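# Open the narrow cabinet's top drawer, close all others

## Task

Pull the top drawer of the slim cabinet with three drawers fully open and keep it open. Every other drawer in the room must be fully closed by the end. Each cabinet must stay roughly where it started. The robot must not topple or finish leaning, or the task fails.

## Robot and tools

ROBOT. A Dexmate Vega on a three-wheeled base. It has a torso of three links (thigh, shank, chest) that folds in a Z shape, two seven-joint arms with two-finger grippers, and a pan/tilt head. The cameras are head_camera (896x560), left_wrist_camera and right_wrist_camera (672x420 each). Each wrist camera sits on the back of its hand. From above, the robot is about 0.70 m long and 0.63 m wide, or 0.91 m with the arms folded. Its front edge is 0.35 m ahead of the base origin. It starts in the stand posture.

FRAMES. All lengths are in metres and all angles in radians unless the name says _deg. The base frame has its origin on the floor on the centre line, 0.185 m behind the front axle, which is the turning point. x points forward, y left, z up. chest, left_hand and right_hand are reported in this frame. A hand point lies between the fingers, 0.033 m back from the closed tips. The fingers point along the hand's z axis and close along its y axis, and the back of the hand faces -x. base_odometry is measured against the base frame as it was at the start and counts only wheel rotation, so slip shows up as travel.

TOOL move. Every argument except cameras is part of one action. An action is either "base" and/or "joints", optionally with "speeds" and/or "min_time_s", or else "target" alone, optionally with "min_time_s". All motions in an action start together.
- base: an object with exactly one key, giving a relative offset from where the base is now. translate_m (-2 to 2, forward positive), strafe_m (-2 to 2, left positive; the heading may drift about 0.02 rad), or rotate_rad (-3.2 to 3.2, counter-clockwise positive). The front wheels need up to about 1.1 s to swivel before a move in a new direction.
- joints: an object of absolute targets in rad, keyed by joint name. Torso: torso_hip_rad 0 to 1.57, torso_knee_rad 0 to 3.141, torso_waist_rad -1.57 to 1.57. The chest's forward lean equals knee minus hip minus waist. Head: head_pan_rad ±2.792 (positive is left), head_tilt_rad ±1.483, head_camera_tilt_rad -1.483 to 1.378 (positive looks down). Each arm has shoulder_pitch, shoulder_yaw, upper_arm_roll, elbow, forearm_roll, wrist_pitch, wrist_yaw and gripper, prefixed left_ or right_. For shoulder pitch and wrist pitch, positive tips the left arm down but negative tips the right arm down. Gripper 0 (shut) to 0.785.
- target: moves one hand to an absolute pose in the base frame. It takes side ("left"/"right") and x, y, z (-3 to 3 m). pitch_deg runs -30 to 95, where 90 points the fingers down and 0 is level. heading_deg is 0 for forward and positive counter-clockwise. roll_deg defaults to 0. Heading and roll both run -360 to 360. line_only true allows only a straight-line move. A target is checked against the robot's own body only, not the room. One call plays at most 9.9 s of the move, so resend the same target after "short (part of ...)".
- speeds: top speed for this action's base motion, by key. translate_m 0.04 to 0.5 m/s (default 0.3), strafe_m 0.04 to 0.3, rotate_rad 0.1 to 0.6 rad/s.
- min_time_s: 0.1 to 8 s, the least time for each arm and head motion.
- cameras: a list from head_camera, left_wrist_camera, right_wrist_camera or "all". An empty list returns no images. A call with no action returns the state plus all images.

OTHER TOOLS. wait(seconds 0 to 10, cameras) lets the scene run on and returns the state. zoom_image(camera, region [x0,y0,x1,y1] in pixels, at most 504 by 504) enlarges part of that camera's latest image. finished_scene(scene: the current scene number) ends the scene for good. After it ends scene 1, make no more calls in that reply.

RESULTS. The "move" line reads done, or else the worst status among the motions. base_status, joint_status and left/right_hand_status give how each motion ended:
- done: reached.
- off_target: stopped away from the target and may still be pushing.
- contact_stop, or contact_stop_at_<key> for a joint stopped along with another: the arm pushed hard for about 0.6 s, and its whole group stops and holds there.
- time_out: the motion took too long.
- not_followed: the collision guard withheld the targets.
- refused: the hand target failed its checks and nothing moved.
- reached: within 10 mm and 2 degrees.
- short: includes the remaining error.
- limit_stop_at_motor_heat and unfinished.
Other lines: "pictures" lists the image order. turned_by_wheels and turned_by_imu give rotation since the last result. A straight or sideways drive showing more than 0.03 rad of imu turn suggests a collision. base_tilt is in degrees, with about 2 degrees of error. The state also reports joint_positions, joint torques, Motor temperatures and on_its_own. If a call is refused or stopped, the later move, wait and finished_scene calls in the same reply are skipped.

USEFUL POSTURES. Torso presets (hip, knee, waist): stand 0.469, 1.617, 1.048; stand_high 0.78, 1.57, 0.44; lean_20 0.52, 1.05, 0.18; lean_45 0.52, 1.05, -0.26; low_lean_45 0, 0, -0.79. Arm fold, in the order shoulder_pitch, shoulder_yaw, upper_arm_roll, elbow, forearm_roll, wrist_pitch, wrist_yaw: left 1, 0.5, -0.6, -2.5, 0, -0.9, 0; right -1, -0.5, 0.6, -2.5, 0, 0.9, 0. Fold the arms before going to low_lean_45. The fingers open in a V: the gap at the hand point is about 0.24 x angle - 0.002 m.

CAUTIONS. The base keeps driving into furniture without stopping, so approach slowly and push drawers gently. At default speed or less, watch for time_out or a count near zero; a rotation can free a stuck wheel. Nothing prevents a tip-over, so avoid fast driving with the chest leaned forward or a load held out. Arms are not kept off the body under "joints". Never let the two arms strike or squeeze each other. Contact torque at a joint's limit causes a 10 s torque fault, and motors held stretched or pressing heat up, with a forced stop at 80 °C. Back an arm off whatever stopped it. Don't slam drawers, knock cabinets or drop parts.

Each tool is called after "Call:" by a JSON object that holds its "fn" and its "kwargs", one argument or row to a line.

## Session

Call:
{"fn": "move", "kwargs": {
  "joints": {"head_pan_rad": -1.5, "head_camera_tilt_rad": 0.2},
  "cameras": ["head_camera"]
}}

Call:
{"fn": "move", "kwargs": {
  "joints": {"head_pan_rad": -2.7, "head_camera_tilt_rad": 0.2},
  "cameras": ["head_camera"]
}}

Call:
{"fn": "move", "kwargs": {
  "joints": {"head_pan_rad": 2.2, "head_camera_tilt_rad": 0.3},
  "cameras": ["head_camera"]
}}

Call:
{"fn": "move", "kwargs": {
  "joints": {"head_pan_rad": 0.4, "head_camera_tilt_rad": 0.2},
  "cameras": ["head_camera"]
}}

Scene clock: 1.67 s.
Joint torques (N m): left_arm=[4.64 -1.16 -0.85 -2.13 0.03 -2.22 -0.16] | right_arm=[-5.99 -1.7 0.32 -0.94 0.12 2.74 -0.06]
Motor temperatures (°C): left_arm=[31 31 31 26 40 35 41] | right_arm=[29 27 32 31 36 36 33]
move: done
base_odometry: x=+0.000 y=+0.000 heading=+0.000
turned_by_wheels: +0.000
turned_by_imu: +0.000
base_tilt: forward=+0.1 right=+0.7
base_status: not commanded
joint_positions: torso_hip_rad=+0.469 torso_knee_rad=+1.617 torso_waist_rad=+1.048 left_shoulder_pitch_rad=+2.199 left_shoulder_yaw_rad=+0.008 left_upper_arm_roll_rad=-0.009 left_elbow_rad=-1.083 left_forearm_roll_rad=+0.016 left_wrist_pitch_rad=-0.484 left_wrist_yaw_rad=+0.004 left_gripper_rad=+0.005 right_shoulder_pitch_rad=-2.208 right_shoulder_yaw_rad=+0.017 right_upper_arm_roll_rad=-0.013 right_elbow_rad=-1.119 right_forearm_roll_rad=-0.015 right_wrist_pitch_rad=+0.484 right_wrist_yaw_rad=-0.019 right_gripper_rad=+0.005 head_pan_rad=-1.500 head_tilt_rad=+0.000 head_camera_tilt_rad=+0.200
joint_status: all done
chest: x=-0.0111 y=+0.0000 z=+1.4155 quat_wxyz=(+0.999, +0.000, +0.050, +0.000) (m; base frame)
left_hand: x=+0.1637 y=+0.2372 z=+0.6154 quat_wxyz=(+0.407, +0.009, +0.913, +0.007) pitch_deg=+41.9 heading_deg=+0.4 roll_deg=+1.6 back=up (m; base frame)
right_hand: x=+0.1747 y=-0.2171 z=+0.6263 quat_wxyz=(+0.419, +0.002, +0.908, +0.001) pitch_deg=+40.4 heading_deg=+0.0 roll_deg=+0.2 back=up (m; base frame)
pictures: head_camera

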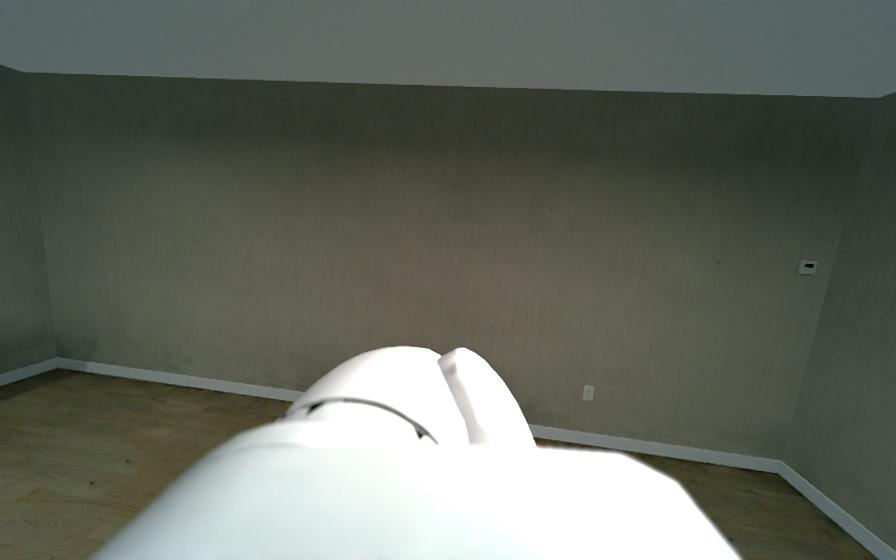

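Scene clock: 3.13 s.
Joint torques (N m): left_arm=[5.81 0.21 -0.96 -2.83 0.25 -1.42 0.09] | right_arm=[-5.99 -1.22 0.48 -2.09 0.08 2.26 -0.26]
move: done
base_odometry: x=+0.000 y=+0.000 heading=+0.000
turned_by_wheels: +0.000
turned_by_imu: +0.000
base_tilt: forward=+0.0 right=+0.8
base_status: not commanded
joint_positions: torso_hip_rad=+0.469 torso_knee_rad=+1.617 torso_waist_rad=+1.048 left_shoulder_pitch_rad=+2.199 left_shoulder_yaw_rad=+0.008 left_upper_arm_roll_rad=-0.009 left_elbow_rad=-1.083 left_forearm_roll_rad=+0.016 left_wrist_pitch_rad=-0.484 left_wrist_yaw_rad=+0.004 left_gripper_rad=+0.005 right_shoulder_pitch_rad=-2.208 right_shoulder_yaw_rad=+0.017 right_upper_arm_roll_rad=-0.013 right_elbow_rad=-1.119 right_forearm_roll_rad=-0.015 right_wrist_pitch_rad=+0.484 right_wrist_yaw_rad=-0.019 right_gripper_rad=+0.005 head_pan_rad=-2.700 head_tilt_rad=+0.000 head_camera_tilt_rad=+0.200
joint_status: all done
chest: x=-0.0111 y=+0.0000 z=+1.4155 quat_wxyz=(+0.999, +0.000, +0.050, +0.000) (m; base frame)
left_hand: x=+0.1637 y=+0.2372 z=+0.6154 quat_wxyz=(+0.407, +0.009, +0.913, +0.007) pitch_deg=+41.9 heading_deg=+0.4 roll_deg=+1.6 back=up (m; base frame)
right_hand: x=+0.1747 y=-0.2171 z=+0.6263 quat_wxyz=(+0.419, +0.002, +0.908, +0.001) pitch_deg=+40.4 heading_deg=+0.0 roll_deg=+0.2 back=up (m; base frame)
pictures: head_camera

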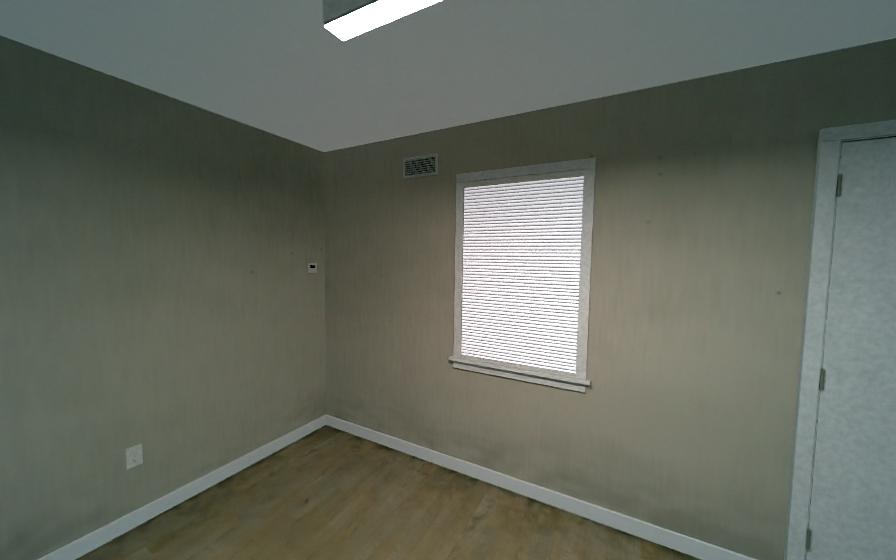

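Scene clock: 7.07 s.
Joint torques (N m): left_arm=[5.03 -0.55 -1.63 -1.98 -0.11 -1.59 0.13] | right_arm=[-4.47 -0.41 0 -2.12 0.03 2.6 0.05]
move: done
base_odometry: x=+0.000 y=+0.000 heading=+0.000
turned_by_wheels: +0.000
turned_by_imu: +0.000
base_tilt: forward=+0.1 right=+0.7
base_status: not commanded
joint_positions: torso_hip_rad=+0.469 torso_knee_rad=+1.617 torso_waist_rad=+1.048 left_shoulder_pitch_rad=+2.199 left_shoulder_yaw_rad=+0.008 left_upper_arm_roll_rad=-0.009 left_elbow_rad=-1.083 left_forearm_roll_rad=+0.016 left_wrist_pitch_rad=-0.484 left_wrist_yaw_rad=+0.004 left_gripper_rad=+0.005 right_shoulder_pitch_rad=-2.208 right_shoulder_yaw_rad=+0.017 right_upper_arm_roll_rad=-0.013 right_elbow_rad=-1.119 right_forearm_roll_rad=-0.015 right_wrist_pitch_rad=+0.484 right_wrist_yaw_rad=-0.019 right_gripper_rad=+0.005 head_pan_rad=+2.200 head_tilt_rad=+0.000 head_camera_tilt_rad=+0.300
joint_status: all done
chest: x=-0.0111 y=+0.0000 z=+1.4155 quat_wxyz=(+0.999, +0.000, +0.050, +0.000) (m; base frame)
left_hand: x=+0.1637 y=+0.2372 z=+0.6154 quat_wxyz=(+0.407, +0.009, +0.913, +0.007) pitch_deg=+41.9 heading_deg=+0.4 roll_deg=+1.6 back=up (m; base frame)
right_hand: x=+0.1747 y=-0.2171 z=+0.6263 quat_wxyz=(+0.419, +0.002, +0.908, +0.001) pitch_deg=+40.4 heading_deg=+0.0 roll_deg=+0.2 back=up (m; base frame)
pictures: head_camera

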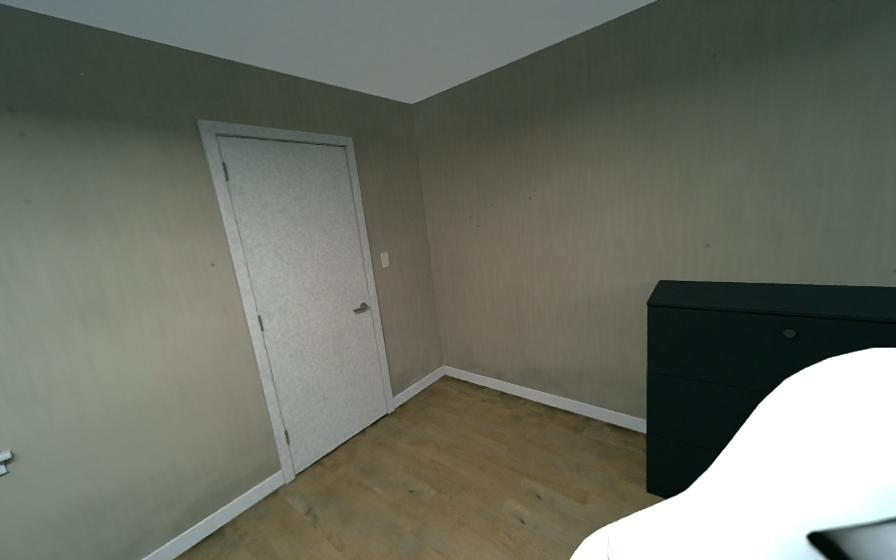

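Scene clock: 8.93 s.
Joint torques (N m): left_arm=[6.15 0.33 -1.2 -3.37 0.29 -1.44 0.05] | right_arm=[-4.76 -0.68 0.27 -2.14 0.02 2.03 -0.06]
move: done
base_odometry: x=+0.000 y=+0.000 heading=+0.000
turned_by_wheels: +0.000
turned_by_imu: +0.000
base_tilt: forward=+0.0 right=+0.8
base_status: not commanded
joint_positions: torso_hip_rad=+0.469 torso_knee_rad=+1.617 torso_waist_rad=+1.048 left_shoulder_pitch_rad=+2.199 left_shoulder_yaw_rad=+0.008 left_upper_arm_roll_rad=-0.009 left_elbow_rad=-1.083 left_forearm_roll_rad=+0.016 left_wrist_pitch_rad=-0.484 left_wrist_yaw_rad=+0.004 left_gripper_rad=+0.005 right_shoulder_pitch_rad=-2.208 right_shoulder_yaw_rad=+0.017 right_upper_arm_roll_rad=-0.013 right_elbow_rad=-1.119 right_forearm_roll_rad=-0.015 right_wrist_pitch_rad=+0.484 right_wrist_yaw_rad=-0.019 right_gripper_rad=+0.005 head_pan_rad=+0.400 head_tilt_rad=+0.000 head_camera_tilt_rad=+0.200
joint_status: all done
chest: x=-0.0111 y=+0.0000 z=+1.4155 quat_wxyz=(+0.999, +0.000, +0.050, +0.000) (m; base frame)
left_hand: x=+0.1637 y=+0.2372 z=+0.6154 quat_wxyz=(+0.407, +0.009, +0.913, +0.007) pitch_deg=+41.9 heading_deg=+0.4 roll_deg=+1.6 back=up (m; base frame)
right_hand: x=+0.1747 y=-0.2171 z=+0.6263 quat_wxyz=(+0.419, +0.002, +0.908, +0.001) pitch_deg=+40.4 heading_deg=+0.0 roll_deg=+0.2 back=up (m; base frame)
pictures: head_camera

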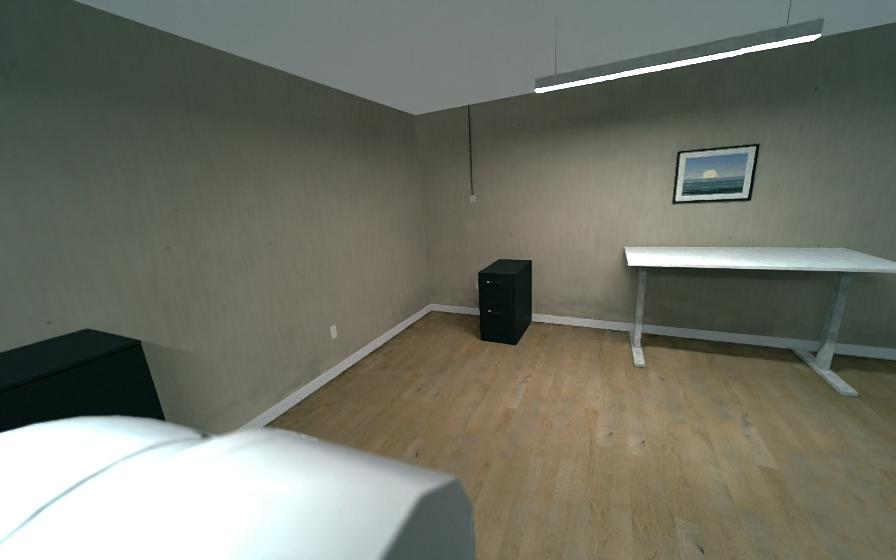

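Call:
{"fn": "move", "kwargs": {
  "base": {"rotate_rad": -1.56},
  "joints": {"head_pan_rad": 0, "head_camera_tilt_rad": 0.0, "right_shoulder_pitch_rad": -1, "right_shoulder_yaw_rad": -0.5, "right_upper_arm_roll_rad": 0.6, "right_elbow_rad": -2.5, "right_forearm_roll_rad": 0, "right_wrist_pitch_rad": 0.9, "right_wrist_yaw_rad": 0, "torso_hip_rad": 0.35, "torso_knee_rad": 1.2, "torso_waist_rad": 0.0, "left_shoulder_pitch_rad": 0.814, "left_shoulder_yaw_rad": 0.109, "left_upper_arm_roll_rad": 0.45, "left_elbow_rad": -0.669, "left_forearm_roll_rad": 1.144, "left_wrist_pitch_rad": 0.184, "left_wrist_yaw_rad": 0.536, "left_gripper_rad": 0.22},
  "cameras": ["head_camera", "left_wrist_camera"]
}}

Scene clock: 15.67 s.
Joint torques (N m): left_arm=[-12.91 0.72 2.26 -3.53 0.53 0.28 0.89] | right_arm=[16.9 -8.68 8.36 -4.33 1.49 -0.49 -0.74]
move: done
base_odometry: x=+0.002 y=+0.001 heading=-1.564
turned_by_wheels: -1.564
turned_by_imu: -1.556
base_tilt: forward=+0.1 right=+0.7
base_status: done
joint_positions: torso_hip_rad=+0.350 torso_knee_rad=+1.200 torso_waist_rad=+0.000 left_shoulder_pitch_rad=+0.818 left_shoulder_yaw_rad=+0.109 left_upper_arm_roll_rad=+0.448 left_elbow_rad=-0.670 left_forearm_roll_rad=+1.141 left_wrist_pitch_rad=+0.182 left_wrist_yaw_rad=+0.534 left_gripper_rad=+0.220 right_shoulder_pitch_rad=-1.004 right_shoulder_yaw_rad=-0.498 right_upper_arm_roll_rad=+0.598 right_elbow_rad=-2.496 right_forearm_roll_rad=+0.000 right_wrist_pitch_rad=+0.899 right_wrist_yaw_rad=+0.000 right_gripper_rad=+0.005 head_pan_rad=+0.000 head_tilt_rad=+0.000 head_camera_tilt_rad=+0.000
joint_status: all done
chest: x=+0.2091 y=+0.0000 z=+1.2244 quat_wxyz=(+0.911, +0.000, +0.412, +0.000) (m; base frame)
left_hand: x=+0.6373 y=+0.2007 z=+0.4333 quat_wxyz=(+0.353, +0.611, +0.615, +0.351) pitch_deg=+30.3 heading_deg=+0.1 roll_deg=+89.7 (m; base frame)
right_hand: x=+0.4079 y=-0.1729 z=+1.4283 quat_wxyz=(+0.927, -0.303, -0.059, -0.213) pitch_deg=-54.1 heading_deg=+88.0 roll_deg=+66.1 back=down (m; base frame)
pictures: head_camera, left_wrist_camera

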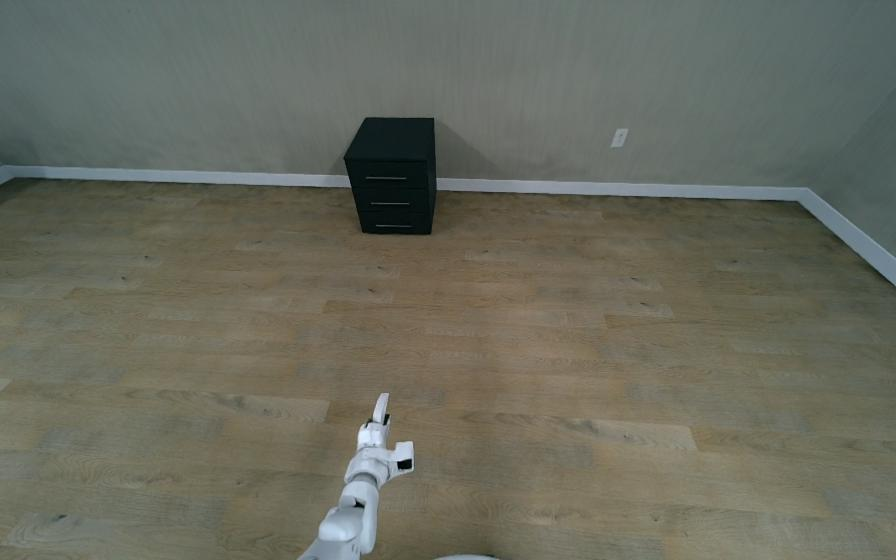

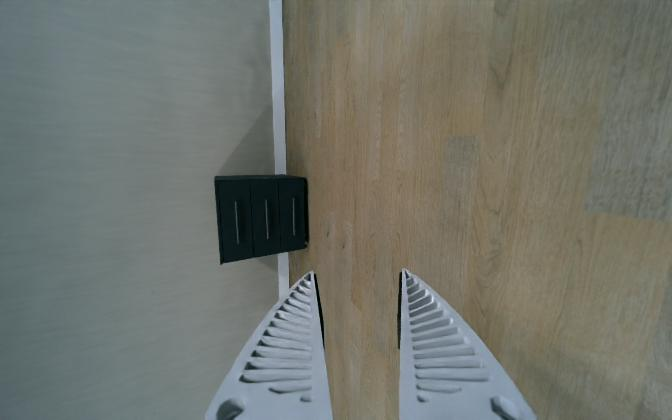

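Call:
{"fn": "move", "kwargs": {
  "base": {"rotate_rad": -0.05}
}}

Call:
{"fn": "move", "kwargs": {
  "base": {"strafe_m": 0.22}
}}

Call:
{"fn": "move", "kwargs": {
  "base": {"translate_m": 0.96},
  "joints": {"head_camera_tilt_rad": 0.1},
  "speeds": {"translate_m": 0.4},
  "cameras": ["head_camera", "left_wrist_camera"]
}}

Scene clock: 17.20 s.
Joint torques (N m): left_arm=[-12.32 2.24 1.55 -1.95 0.6 0.28 1.01] | right_arm=[16.48 -6.7 8.68 -3.71 1.35 -0.74 -0.75]
move: done
base_odometry: x=+0.002 y=+0.001 heading=-1.614
turned_by_wheels: -0.050
turned_by_imu: -0.049
base_tilt: forward=+0.1 right=+0.8
base_status: done
joint_positions: torso_hip_rad=+0.350 torso_knee_rad=+1.200 torso_waist_rad=+0.000 left_shoulder_pitch_rad=+0.814 left_shoulder_yaw_rad=+0.109 left_upper_arm_roll_rad=+0.450 left_elbow_rad=-0.669 left_forearm_roll_rad=+1.144 left_wrist_pitch_rad=+0.184 left_wrist_yaw_rad=+0.536 left_gripper_rad=+0.220 right_shoulder_pitch_rad=-1.000 right_shoulder_yaw_rad=-0.500 right_upper_arm_roll_rad=+0.600 right_elbow_rad=-2.500 right_forearm_roll_rad=+0.000 right_wrist_pitch_rad=+0.900 right_wrist_yaw_rad=+0.000 right_gripper_rad=+0.005 head_pan_rad=+0.000 head_tilt_rad=+0.000 head_camera_tilt_rad=+0.000
joint_status: not commanded
chest: x=+0.2091 y=+0.0000 z=+1.2244 quat_wxyz=(+0.911, +0.000, +0.412, +0.000) (m; base frame)
left_hand: x=+0.6399 y=+0.2008 z=+0.4350 quat_wxyz=(+0.353, +0.612, +0.613, +0.353) pitch_deg=+30.1 heading_deg=+0.0 roll_deg=+90.0 (m; base frame)
right_hand: x=+0.4049 y=-0.1713 z=+1.4291 quat_wxyz=(+0.926, -0.304, -0.063, -0.213) pitch_deg=-53.8 heading_deg=+88.8 roll_deg=+65.3 back=down (m; base frame)
pictures: none

Scene clock: 20.17 s.
Joint torques (N m): left_arm=[-11.07 0.03 1.99 -3.54 0.5 0.43 1.1] | right_arm=[15.52 -8.14 8.03 -2.69 1.24 -0.48 -0.85]
move: done
base_odometry: x=+0.221 y=-0.008 heading=-1.608
turned_by_wheels: +0.006
turned_by_imu: +0.003
base_tilt: forward=+0.1 right=+0.8
base_status: done
joint_positions: torso_hip_rad=+0.350 torso_knee_rad=+1.200 torso_waist_rad=+0.000 left_shoulder_pitch_rad=+0.814 left_shoulder_yaw_rad=+0.109 left_upper_arm_roll_rad=+0.450 left_elbow_rad=-0.669 left_forearm_roll_rad=+1.144 left_wrist_pitch_rad=+0.184 left_wrist_yaw_rad=+0.536 left_gripper_rad=+0.220 right_shoulder_pitch_rad=-1.000 right_shoulder_yaw_rad=-0.500 right_upper_arm_roll_rad=+0.600 right_elbow_rad=-2.500 right_forearm_roll_rad=+0.000 right_wrist_pitch_rad=+0.900 right_wrist_yaw_rad=+0.000 right_gripper_rad=+0.005 head_pan_rad=+0.000 head_tilt_rad=+0.000 head_camera_tilt_rad=+0.000
joint_status: not commanded
chest: x=+0.2091 y=+0.0000 z=+1.2244 quat_wxyz=(+0.911, +0.000, +0.412, +0.000) (m; base frame)
left_hand: x=+0.6399 y=+0.2008 z=+0.4350 quat_wxyz=(+0.353, +0.612, +0.613, +0.353) pitch_deg=+30.1 heading_deg=+0.0 roll_deg=+90.0 (m; base frame)
right_hand: x=+0.4048 y=-0.1712 z=+1.4291 quat_wxyz=(+0.926, -0.304, -0.063, -0.213) pitch_deg=-53.8 heading_deg=+88.8 roll_deg=+65.3 back=down (m; base frame)
pictures: none

Scene clock: 25.13 s.
Joint torques (N m): left_arm=[-10.35 0.05 1.36 -3.79 0.46 -0.43 0.76] | right_arm=[16.5 -7.36 8.18 -3.59 1.34 -0.53 -0.83]
move: done
base_odometry: x=+0.185 y=-0.967 heading=-1.609
turned_by_wheels: -0.001
turned_by_imu: -0.003
base_tilt: forward=+0.0 right=+0.7
base_status: done
joint_positions: torso_hip_rad=+0.350 torso_knee_rad=+1.200 torso_waist_rad=+0.000 left_shoulder_pitch_rad=+0.814 left_shoulder_yaw_rad=+0.109 left_upper_arm_roll_rad=+0.450 left_elbow_rad=-0.669 left_forearm_roll_rad=+1.144 left_wrist_pitch_rad=+0.184 left_wrist_yaw_rad=+0.536 left_gripper_rad=+0.220 right_shoulder_pitch_rad=-1.000 right_shoulder_yaw_rad=-0.500 right_upper_arm_roll_rad=+0.600 right_elbow_rad=-2.500 right_forearm_roll_rad=+0.000 right_wrist_pitch_rad=+0.900 right_wrist_yaw_rad=+0.000 right_gripper_rad=+0.005 head_pan_rad=+0.000 head_tilt_rad=+0.000 head_camera_tilt_rad=+0.100
joint_status: all done
chest: x=+0.2091 y=+0.0000 z=+1.2244 quat_wxyz=(+0.911, +0.000, +0.412, +0.000) (m; base frame)
left_hand: x=+0.6400 y=+0.2008 z=+0.4350 quat_wxyz=(+0.353, +0.612, +0.613, +0.353) pitch_deg=+30.1 heading_deg=+0.0 roll_deg=+90.0 (m; base frame)
right_hand: x=+0.4049 y=-0.1712 z=+1.4291 quat_wxyz=(+0.926, -0.304, -0.063, -0.213) pitch_deg=-53.8 heading_deg=+88.8 roll_deg=+65.3 back=down (m; base frame)
pictures: head_camera, left_wrist_camera

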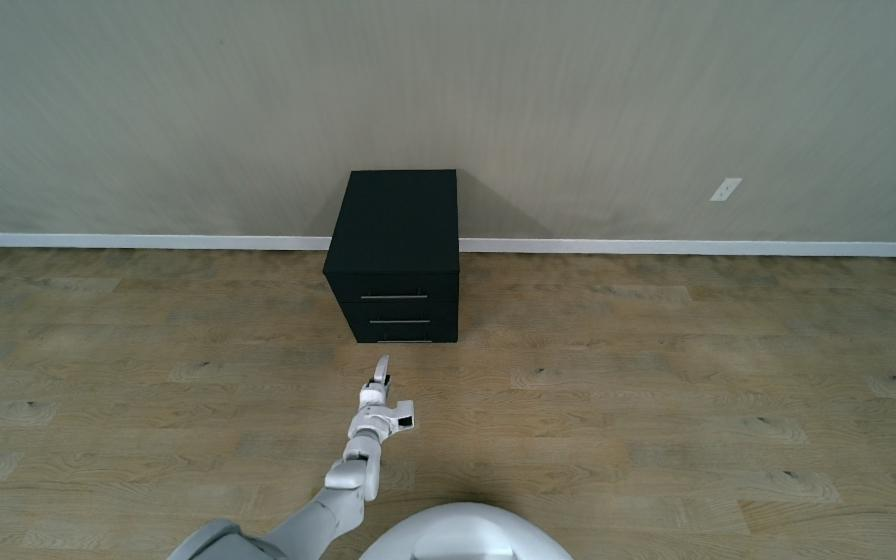

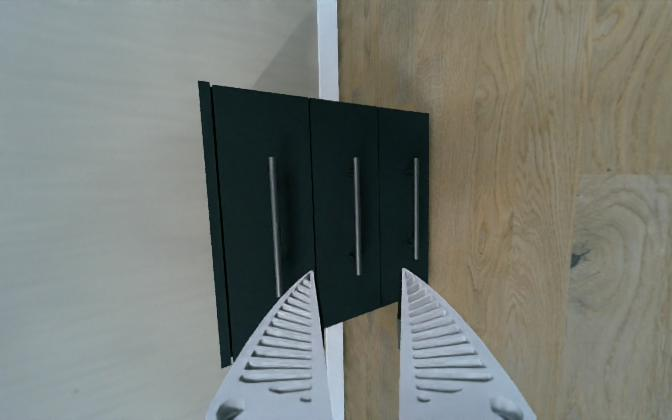

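Call:
{"fn": "move", "kwargs": {
  "base": {"translate_m": 0.255}
}}

Call:
{"fn": "move", "kwargs": {
  "joints": {"left_gripper_rad": 0.0},
  "cameras": ["head_camera", "left_wrist_camera"]
}}

Scene clock: 28.23 s.
Joint torques (N m): left_arm=[-13.73 0.34 0.02 -4.04 0.18 0.12 0.5] | right_arm=[15.66 -7.94 7.66 -3.15 1.08 -0.61 -0.86]
move: done
base_odometry: x=+0.176 y=-1.222 heading=-1.609
turned_by_wheels: +0.000
turned_by_imu: -0.001
base_tilt: forward=+0.1 right=+0.7
base_status: done
joint_positions: torso_hip_rad=+0.350 torso_knee_rad=+1.200 torso_waist_rad=+0.000 left_shoulder_pitch_rad=+0.814 left_shoulder_yaw_rad=+0.109 left_upper_arm_roll_rad=+0.450 left_elbow_rad=-0.669 left_forearm_roll_rad=+1.144 left_wrist_pitch_rad=+0.184 left_wrist_yaw_rad=+0.536 left_gripper_rad=+0.220 right_shoulder_pitch_rad=-1.000 right_shoulder_yaw_rad=-0.500 right_upper_arm_roll_rad=+0.600 right_elbow_rad=-2.500 right_forearm_roll_rad=+0.000 right_wrist_pitch_rad=+0.900 right_wrist_yaw_rad=+0.000 right_gripper_rad=+0.005 head_pan_rad=+0.000 head_tilt_rad=+0.000 head_camera_tilt_rad=+0.100
joint_status: not commanded
chest: x=+0.2090 y=+0.0000 z=+1.2244 quat_wxyz=(+0.911, +0.000, +0.412, +0.000) (m; base frame)
left_hand: x=+0.6398 y=+0.2008 z=+0.4350 quat_wxyz=(+0.353, +0.612, +0.613, +0.353) pitch_deg=+30.0 heading_deg=+0.0 roll_deg=+90.0 (m; base frame)
right_hand: x=+0.4047 y=-0.1712 z=+1.4291 quat_wxyz=(+0.926, -0.304, -0.063, -0.213) pitch_deg=-53.8 heading_deg=+88.8 roll_deg=+65.3 back=down (m; base frame)
pictures: none

Scene clock: 28.97 s.
Joint torques (N m): left_arm=[-8.49 0.53 -0.19 -2.47 0.38 0.1 0.56] | right_arm=[14.48 -7.22 7.81 -3.75 1.11 -0.31 -0.89]
move: done
base_odometry: x=+0.176 y=-1.222 heading=-1.609
turned_by_wheels: +0.000
turned_by_imu: +0.000
base_tilt: forward=+0.1 right=+0.8
base_status: not commanded
joint_positions: torso_hip_rad=+0.350 torso_knee_rad=+1.200 torso_waist_rad=+0.000 left_shoulder_pitch_rad=+0.814 left_shoulder_yaw_rad=+0.109 left_upper_arm_roll_rad=+0.450 left_elbow_rad=-0.669 left_forearm_roll_rad=+1.144 left_wrist_pitch_rad=+0.184 left_wrist_yaw_rad=+0.536 left_gripper_rad=+0.000 right_shoulder_pitch_rad=-1.000 right_shoulder_yaw_rad=-0.500 right_upper_arm_roll_rad=+0.600 right_elbow_rad=-2.500 right_forearm_roll_rad=+0.000 right_wrist_pitch_rad=+0.900 right_wrist_yaw_rad=+0.000 right_gripper_rad=+0.005 head_pan_rad=+0.000 head_tilt_rad=+0.000 head_camera_tilt_rad=+0.100
joint_status: all done
chest: x=+0.2091 y=+0.0000 z=+1.2244 quat_wxyz=(+0.911, +0.000, +0.412, +0.000) (m; base frame)
left_hand: x=+0.6400 y=+0.2008 z=+0.4351 quat_wxyz=(+0.353, +0.612, +0.613, +0.353) pitch_deg=+30.0 heading_deg=+0.0 roll_deg=+90.0 (m; base frame)
right_hand: x=+0.4048 y=-0.1712 z=+1.4291 quat_wxyz=(+0.926, -0.304, -0.063, -0.213) pitch_deg=-53.8 heading_deg=+88.8 roll_deg=+65.3 back=down (m; base frame)
pictures: head_camera, left_wrist_camera

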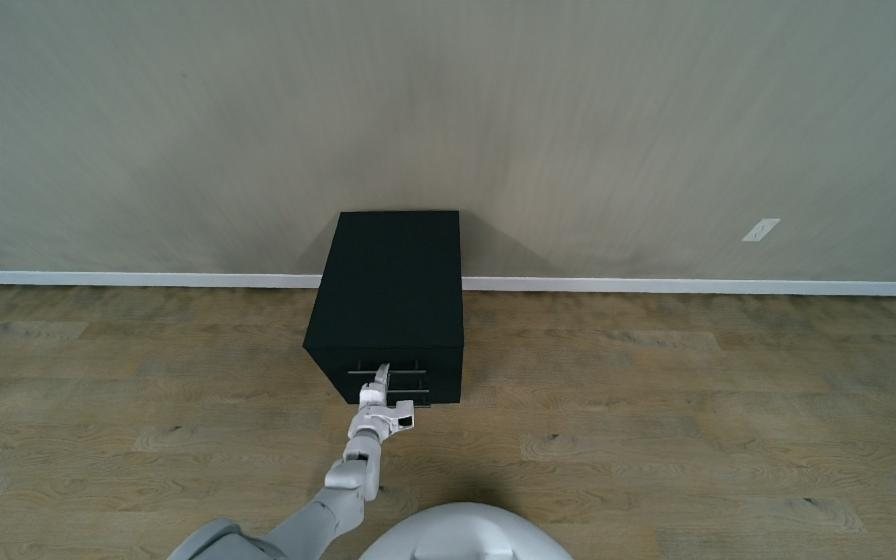

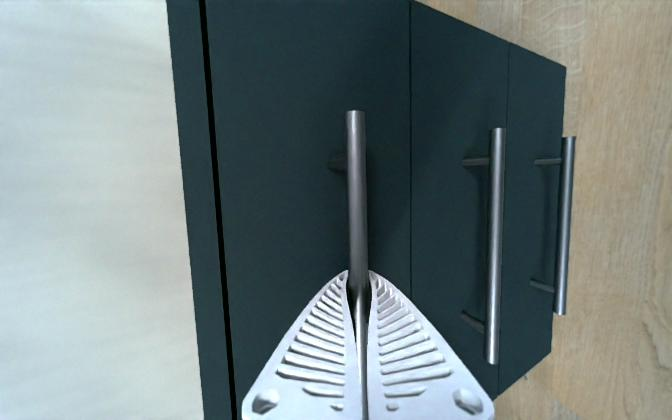

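Call:
{"fn": "move", "kwargs": {
  "base": {"translate_m": -0.32},
  "speeds": {"translate_m": 0.15}
}}

Call:
{"fn": "move", "kwargs": {
  "base": {"translate_m": -0.09},
  "speeds": {"translate_m": 0.07},
  "cameras": ["head_camera", "left_wrist_camera"]
}}

Scene clock: 32.37 s.
Joint torques (N m): left_arm=[-5.51 -3.98 -0.83 -4.65 1.76 -2.41 0.84] | right_arm=[16.6 -8.51 7.43 -3.49 1.14 0.02 -0.83]
move: done
base_odometry: x=+0.188 y=-0.902 heading=-1.610
turned_by_wheels: +0.000
turned_by_imu: +0.000
base_tilt: forward=+0.1 right=+0.7
base_status: done
joint_positions: torso_hip_rad=+0.350 torso_knee_rad=+1.200 torso_waist_rad=+0.000 left_shoulder_pitch_rad=+0.814 left_shoulder_yaw_rad=+0.109 left_upper_arm_roll_rad=+0.450 left_elbow_rad=-0.669 left_forearm_roll_rad=+1.144 left_wrist_pitch_rad=+0.185 left_wrist_yaw_rad=+0.536 left_gripper_rad=+0.000 right_shoulder_pitch_rad=-1.000 right_shoulder_yaw_rad=-0.500 right_upper_arm_roll_rad=+0.600 right_elbow_rad=-2.500 right_forearm_roll_rad=+0.000 right_wrist_pitch_rad=+0.900 right_wrist_yaw_rad=+0.000 right_gripper_rad=+0.005 head_pan_rad=+0.000 head_tilt_rad=+0.000 head_camera_tilt_rad=+0.100
joint_status: not commanded
chest: x=+0.2091 y=+0.0000 z=+1.2244 quat_wxyz=(+0.911, +0.000, +0.412, +0.000) (m; base frame)
left_hand: x=+0.6400 y=+0.2012 z=+0.4350 quat_wxyz=(+0.353, +0.612, +0.613, +0.354) pitch_deg=+30.0 heading_deg=+0.1 roll_deg=-90.0 (m; base frame)
right_hand: x=+0.4048 y=-0.1712 z=+1.4291 quat_wxyz=(+0.926, -0.304, -0.063, -0.213) pitch_deg=-53.8 heading_deg=+88.8 roll_deg=+65.3 back=down (m; base frame)
pictures: none

Scene clock: 34.40 s.
Joint torques (N m): left_arm=[8.04 -3.33 1.36 3.06 -0.69 -0.1 -2.76] | right_arm=[16.02 -7.19 8 -2.88 1.2 -0.84 -0.96]
move: done
base_odometry: x=+0.191 y=-0.812 heading=-1.611
turned_by_wheels: -0.001
turned_by_imu: -0.001
base_tilt: forward=+0.1 right=+0.8
base_status: done
joint_positions: torso_hip_rad=+0.350 torso_knee_rad=+1.200 torso_waist_rad=+0.000 left_shoulder_pitch_rad=+0.814 left_shoulder_yaw_rad=+0.109 left_upper_arm_roll_rad=+0.450 left_elbow_rad=-0.670 left_forearm_roll_rad=+1.144 left_wrist_pitch_rad=+0.184 left_wrist_yaw_rad=+0.537 left_gripper_rad=+0.000 right_shoulder_pitch_rad=-1.000 right_shoulder_yaw_rad=-0.500 right_upper_arm_roll_rad=+0.600 right_elbow_rad=-2.500 right_forearm_roll_rad=+0.000 right_wrist_pitch_rad=+0.900 right_wrist_yaw_rad=+0.000 right_gripper_rad=+0.005 head_pan_rad=+0.000 head_tilt_rad=+0.000 head_camera_tilt_rad=+0.100
joint_status: not commanded
chest: x=+0.2088 y=+0.0000 z=+1.2245 quat_wxyz=(+0.911, +0.000, +0.412, +0.000) (m; base frame)
left_hand: x=+0.6410 y=+0.2008 z=+0.4362 quat_wxyz=(+0.354, +0.612, +0.612, +0.354) pitch_deg=+29.9 heading_deg=+0.0 roll_deg=-90.0 (m; base frame)
right_hand: x=+0.4044 y=-0.1712 z=+1.4293 quat_wxyz=(+0.926, -0.304, -0.063, -0.213) pitch_deg=-53.8 heading_deg=+88.8 roll_deg=+65.3 back=down (m; base frame)
pictures: head_camera, left_wrist_camera

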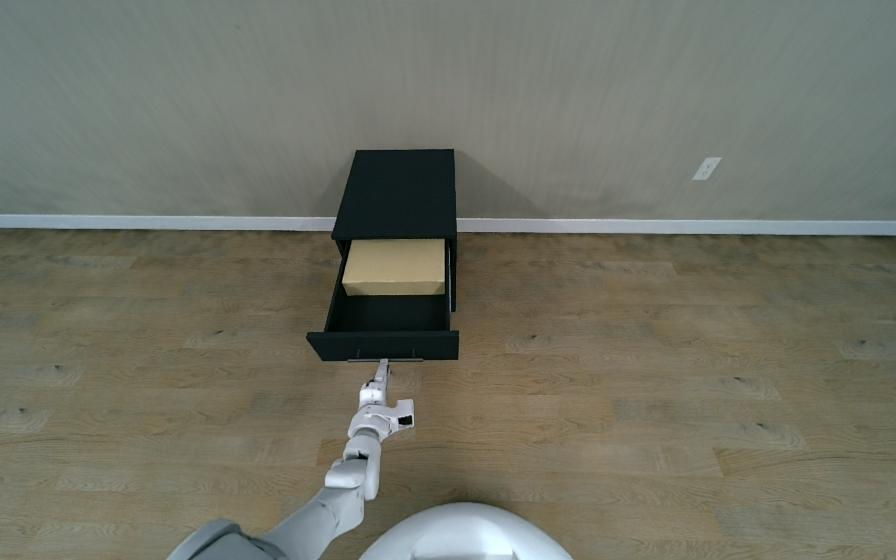

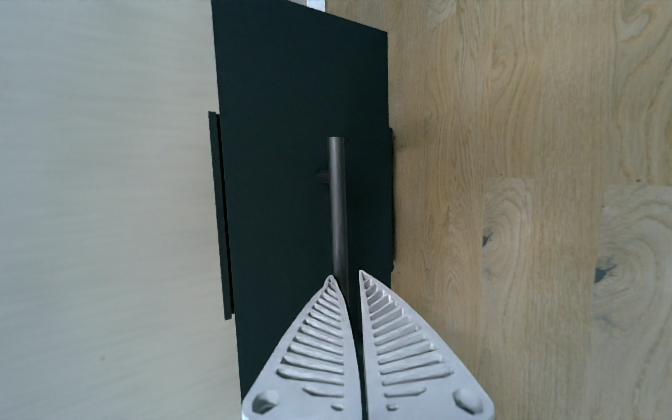

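Call:
{"fn": "move", "kwargs": {
  "base": {"translate_m": -0.05},
  "speeds": {"translate_m": 0.08},
  "cameras": ["head_camera"]
}}

Scene clock: 36.10 s.
Joint torques (N m): left_arm=[-4.92 -3.01 0.19 -2.02 0.27 -0.62 0.69] | right_arm=[16.78 -7.31 7.89 -3.61 1.19 -1.22 -0.78]
move: done
base_odometry: x=+0.193 y=-0.762 heading=-1.611
turned_by_wheels: -0.001
turned_by_imu: +0.000
base_tilt: forward=+0.0 right=+0.7
base_status: done
joint_positions: torso_hip_rad=+0.350 torso_knee_rad=+1.200 torso_waist_rad=+0.000 left_shoulder_pitch_rad=+0.814 left_shoulder_yaw_rad=+0.109 left_upper_arm_roll_rad=+0.450 left_elbow_rad=-0.669 left_forearm_roll_rad=+1.144 left_wrist_pitch_rad=+0.184 left_wrist_yaw_rad=+0.536 left_gripper_rad=+0.000 right_shoulder_pitch_rad=-1.000 right_shoulder_yaw_rad=-0.500 right_upper_arm_roll_rad=+0.600 right_elbow_rad=-2.500 right_forearm_roll_rad=+0.000 right_wrist_pitch_rad=+0.900 right_wrist_yaw_rad=+0.000 right_gripper_rad=+0.005 head_pan_rad=+0.000 head_tilt_rad=+0.000 head_camera_tilt_rad=+0.100
joint_status: not commanded
chest: x=+0.2091 y=+0.0000 z=+1.2244 quat_wxyz=(+0.911, +0.000, +0.412, +0.000) (m; base frame)
left_hand: x=+0.6402 y=+0.2009 z=+0.4352 quat_wxyz=(+0.353, +0.612, +0.613, +0.354) pitch_deg=+30.0 heading_deg=+0.0 roll_deg=-90.0 (m; base frame)
right_hand: x=+0.4048 y=-0.1712 z=+1.4291 quat_wxyz=(+0.926, -0.304, -0.063, -0.213) pitch_deg=-53.8 heading_deg=+88.8 roll_deg=+65.3 back=down (m; base frame)
pictures: head_camera

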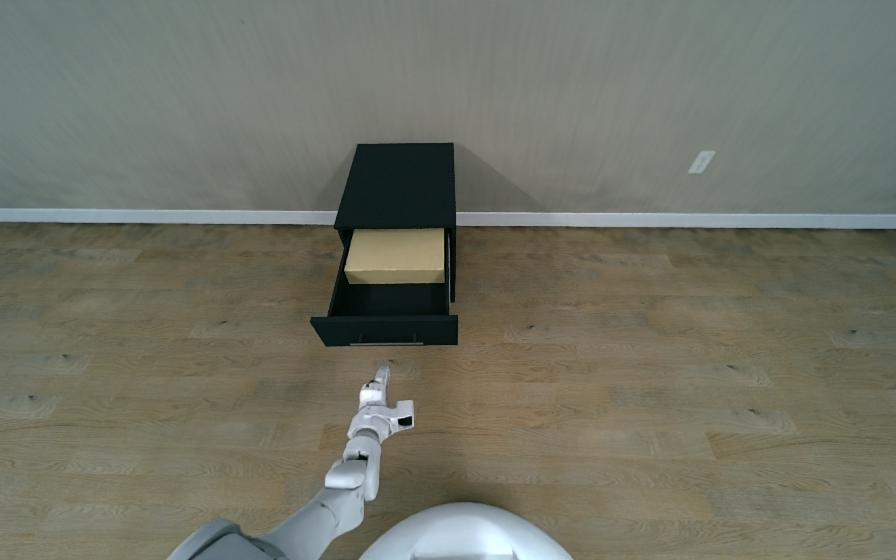

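Call:
{"fn": "finished_scene", "kwargs": {
  "scene": 3
}}

The scene is finished: the task was done.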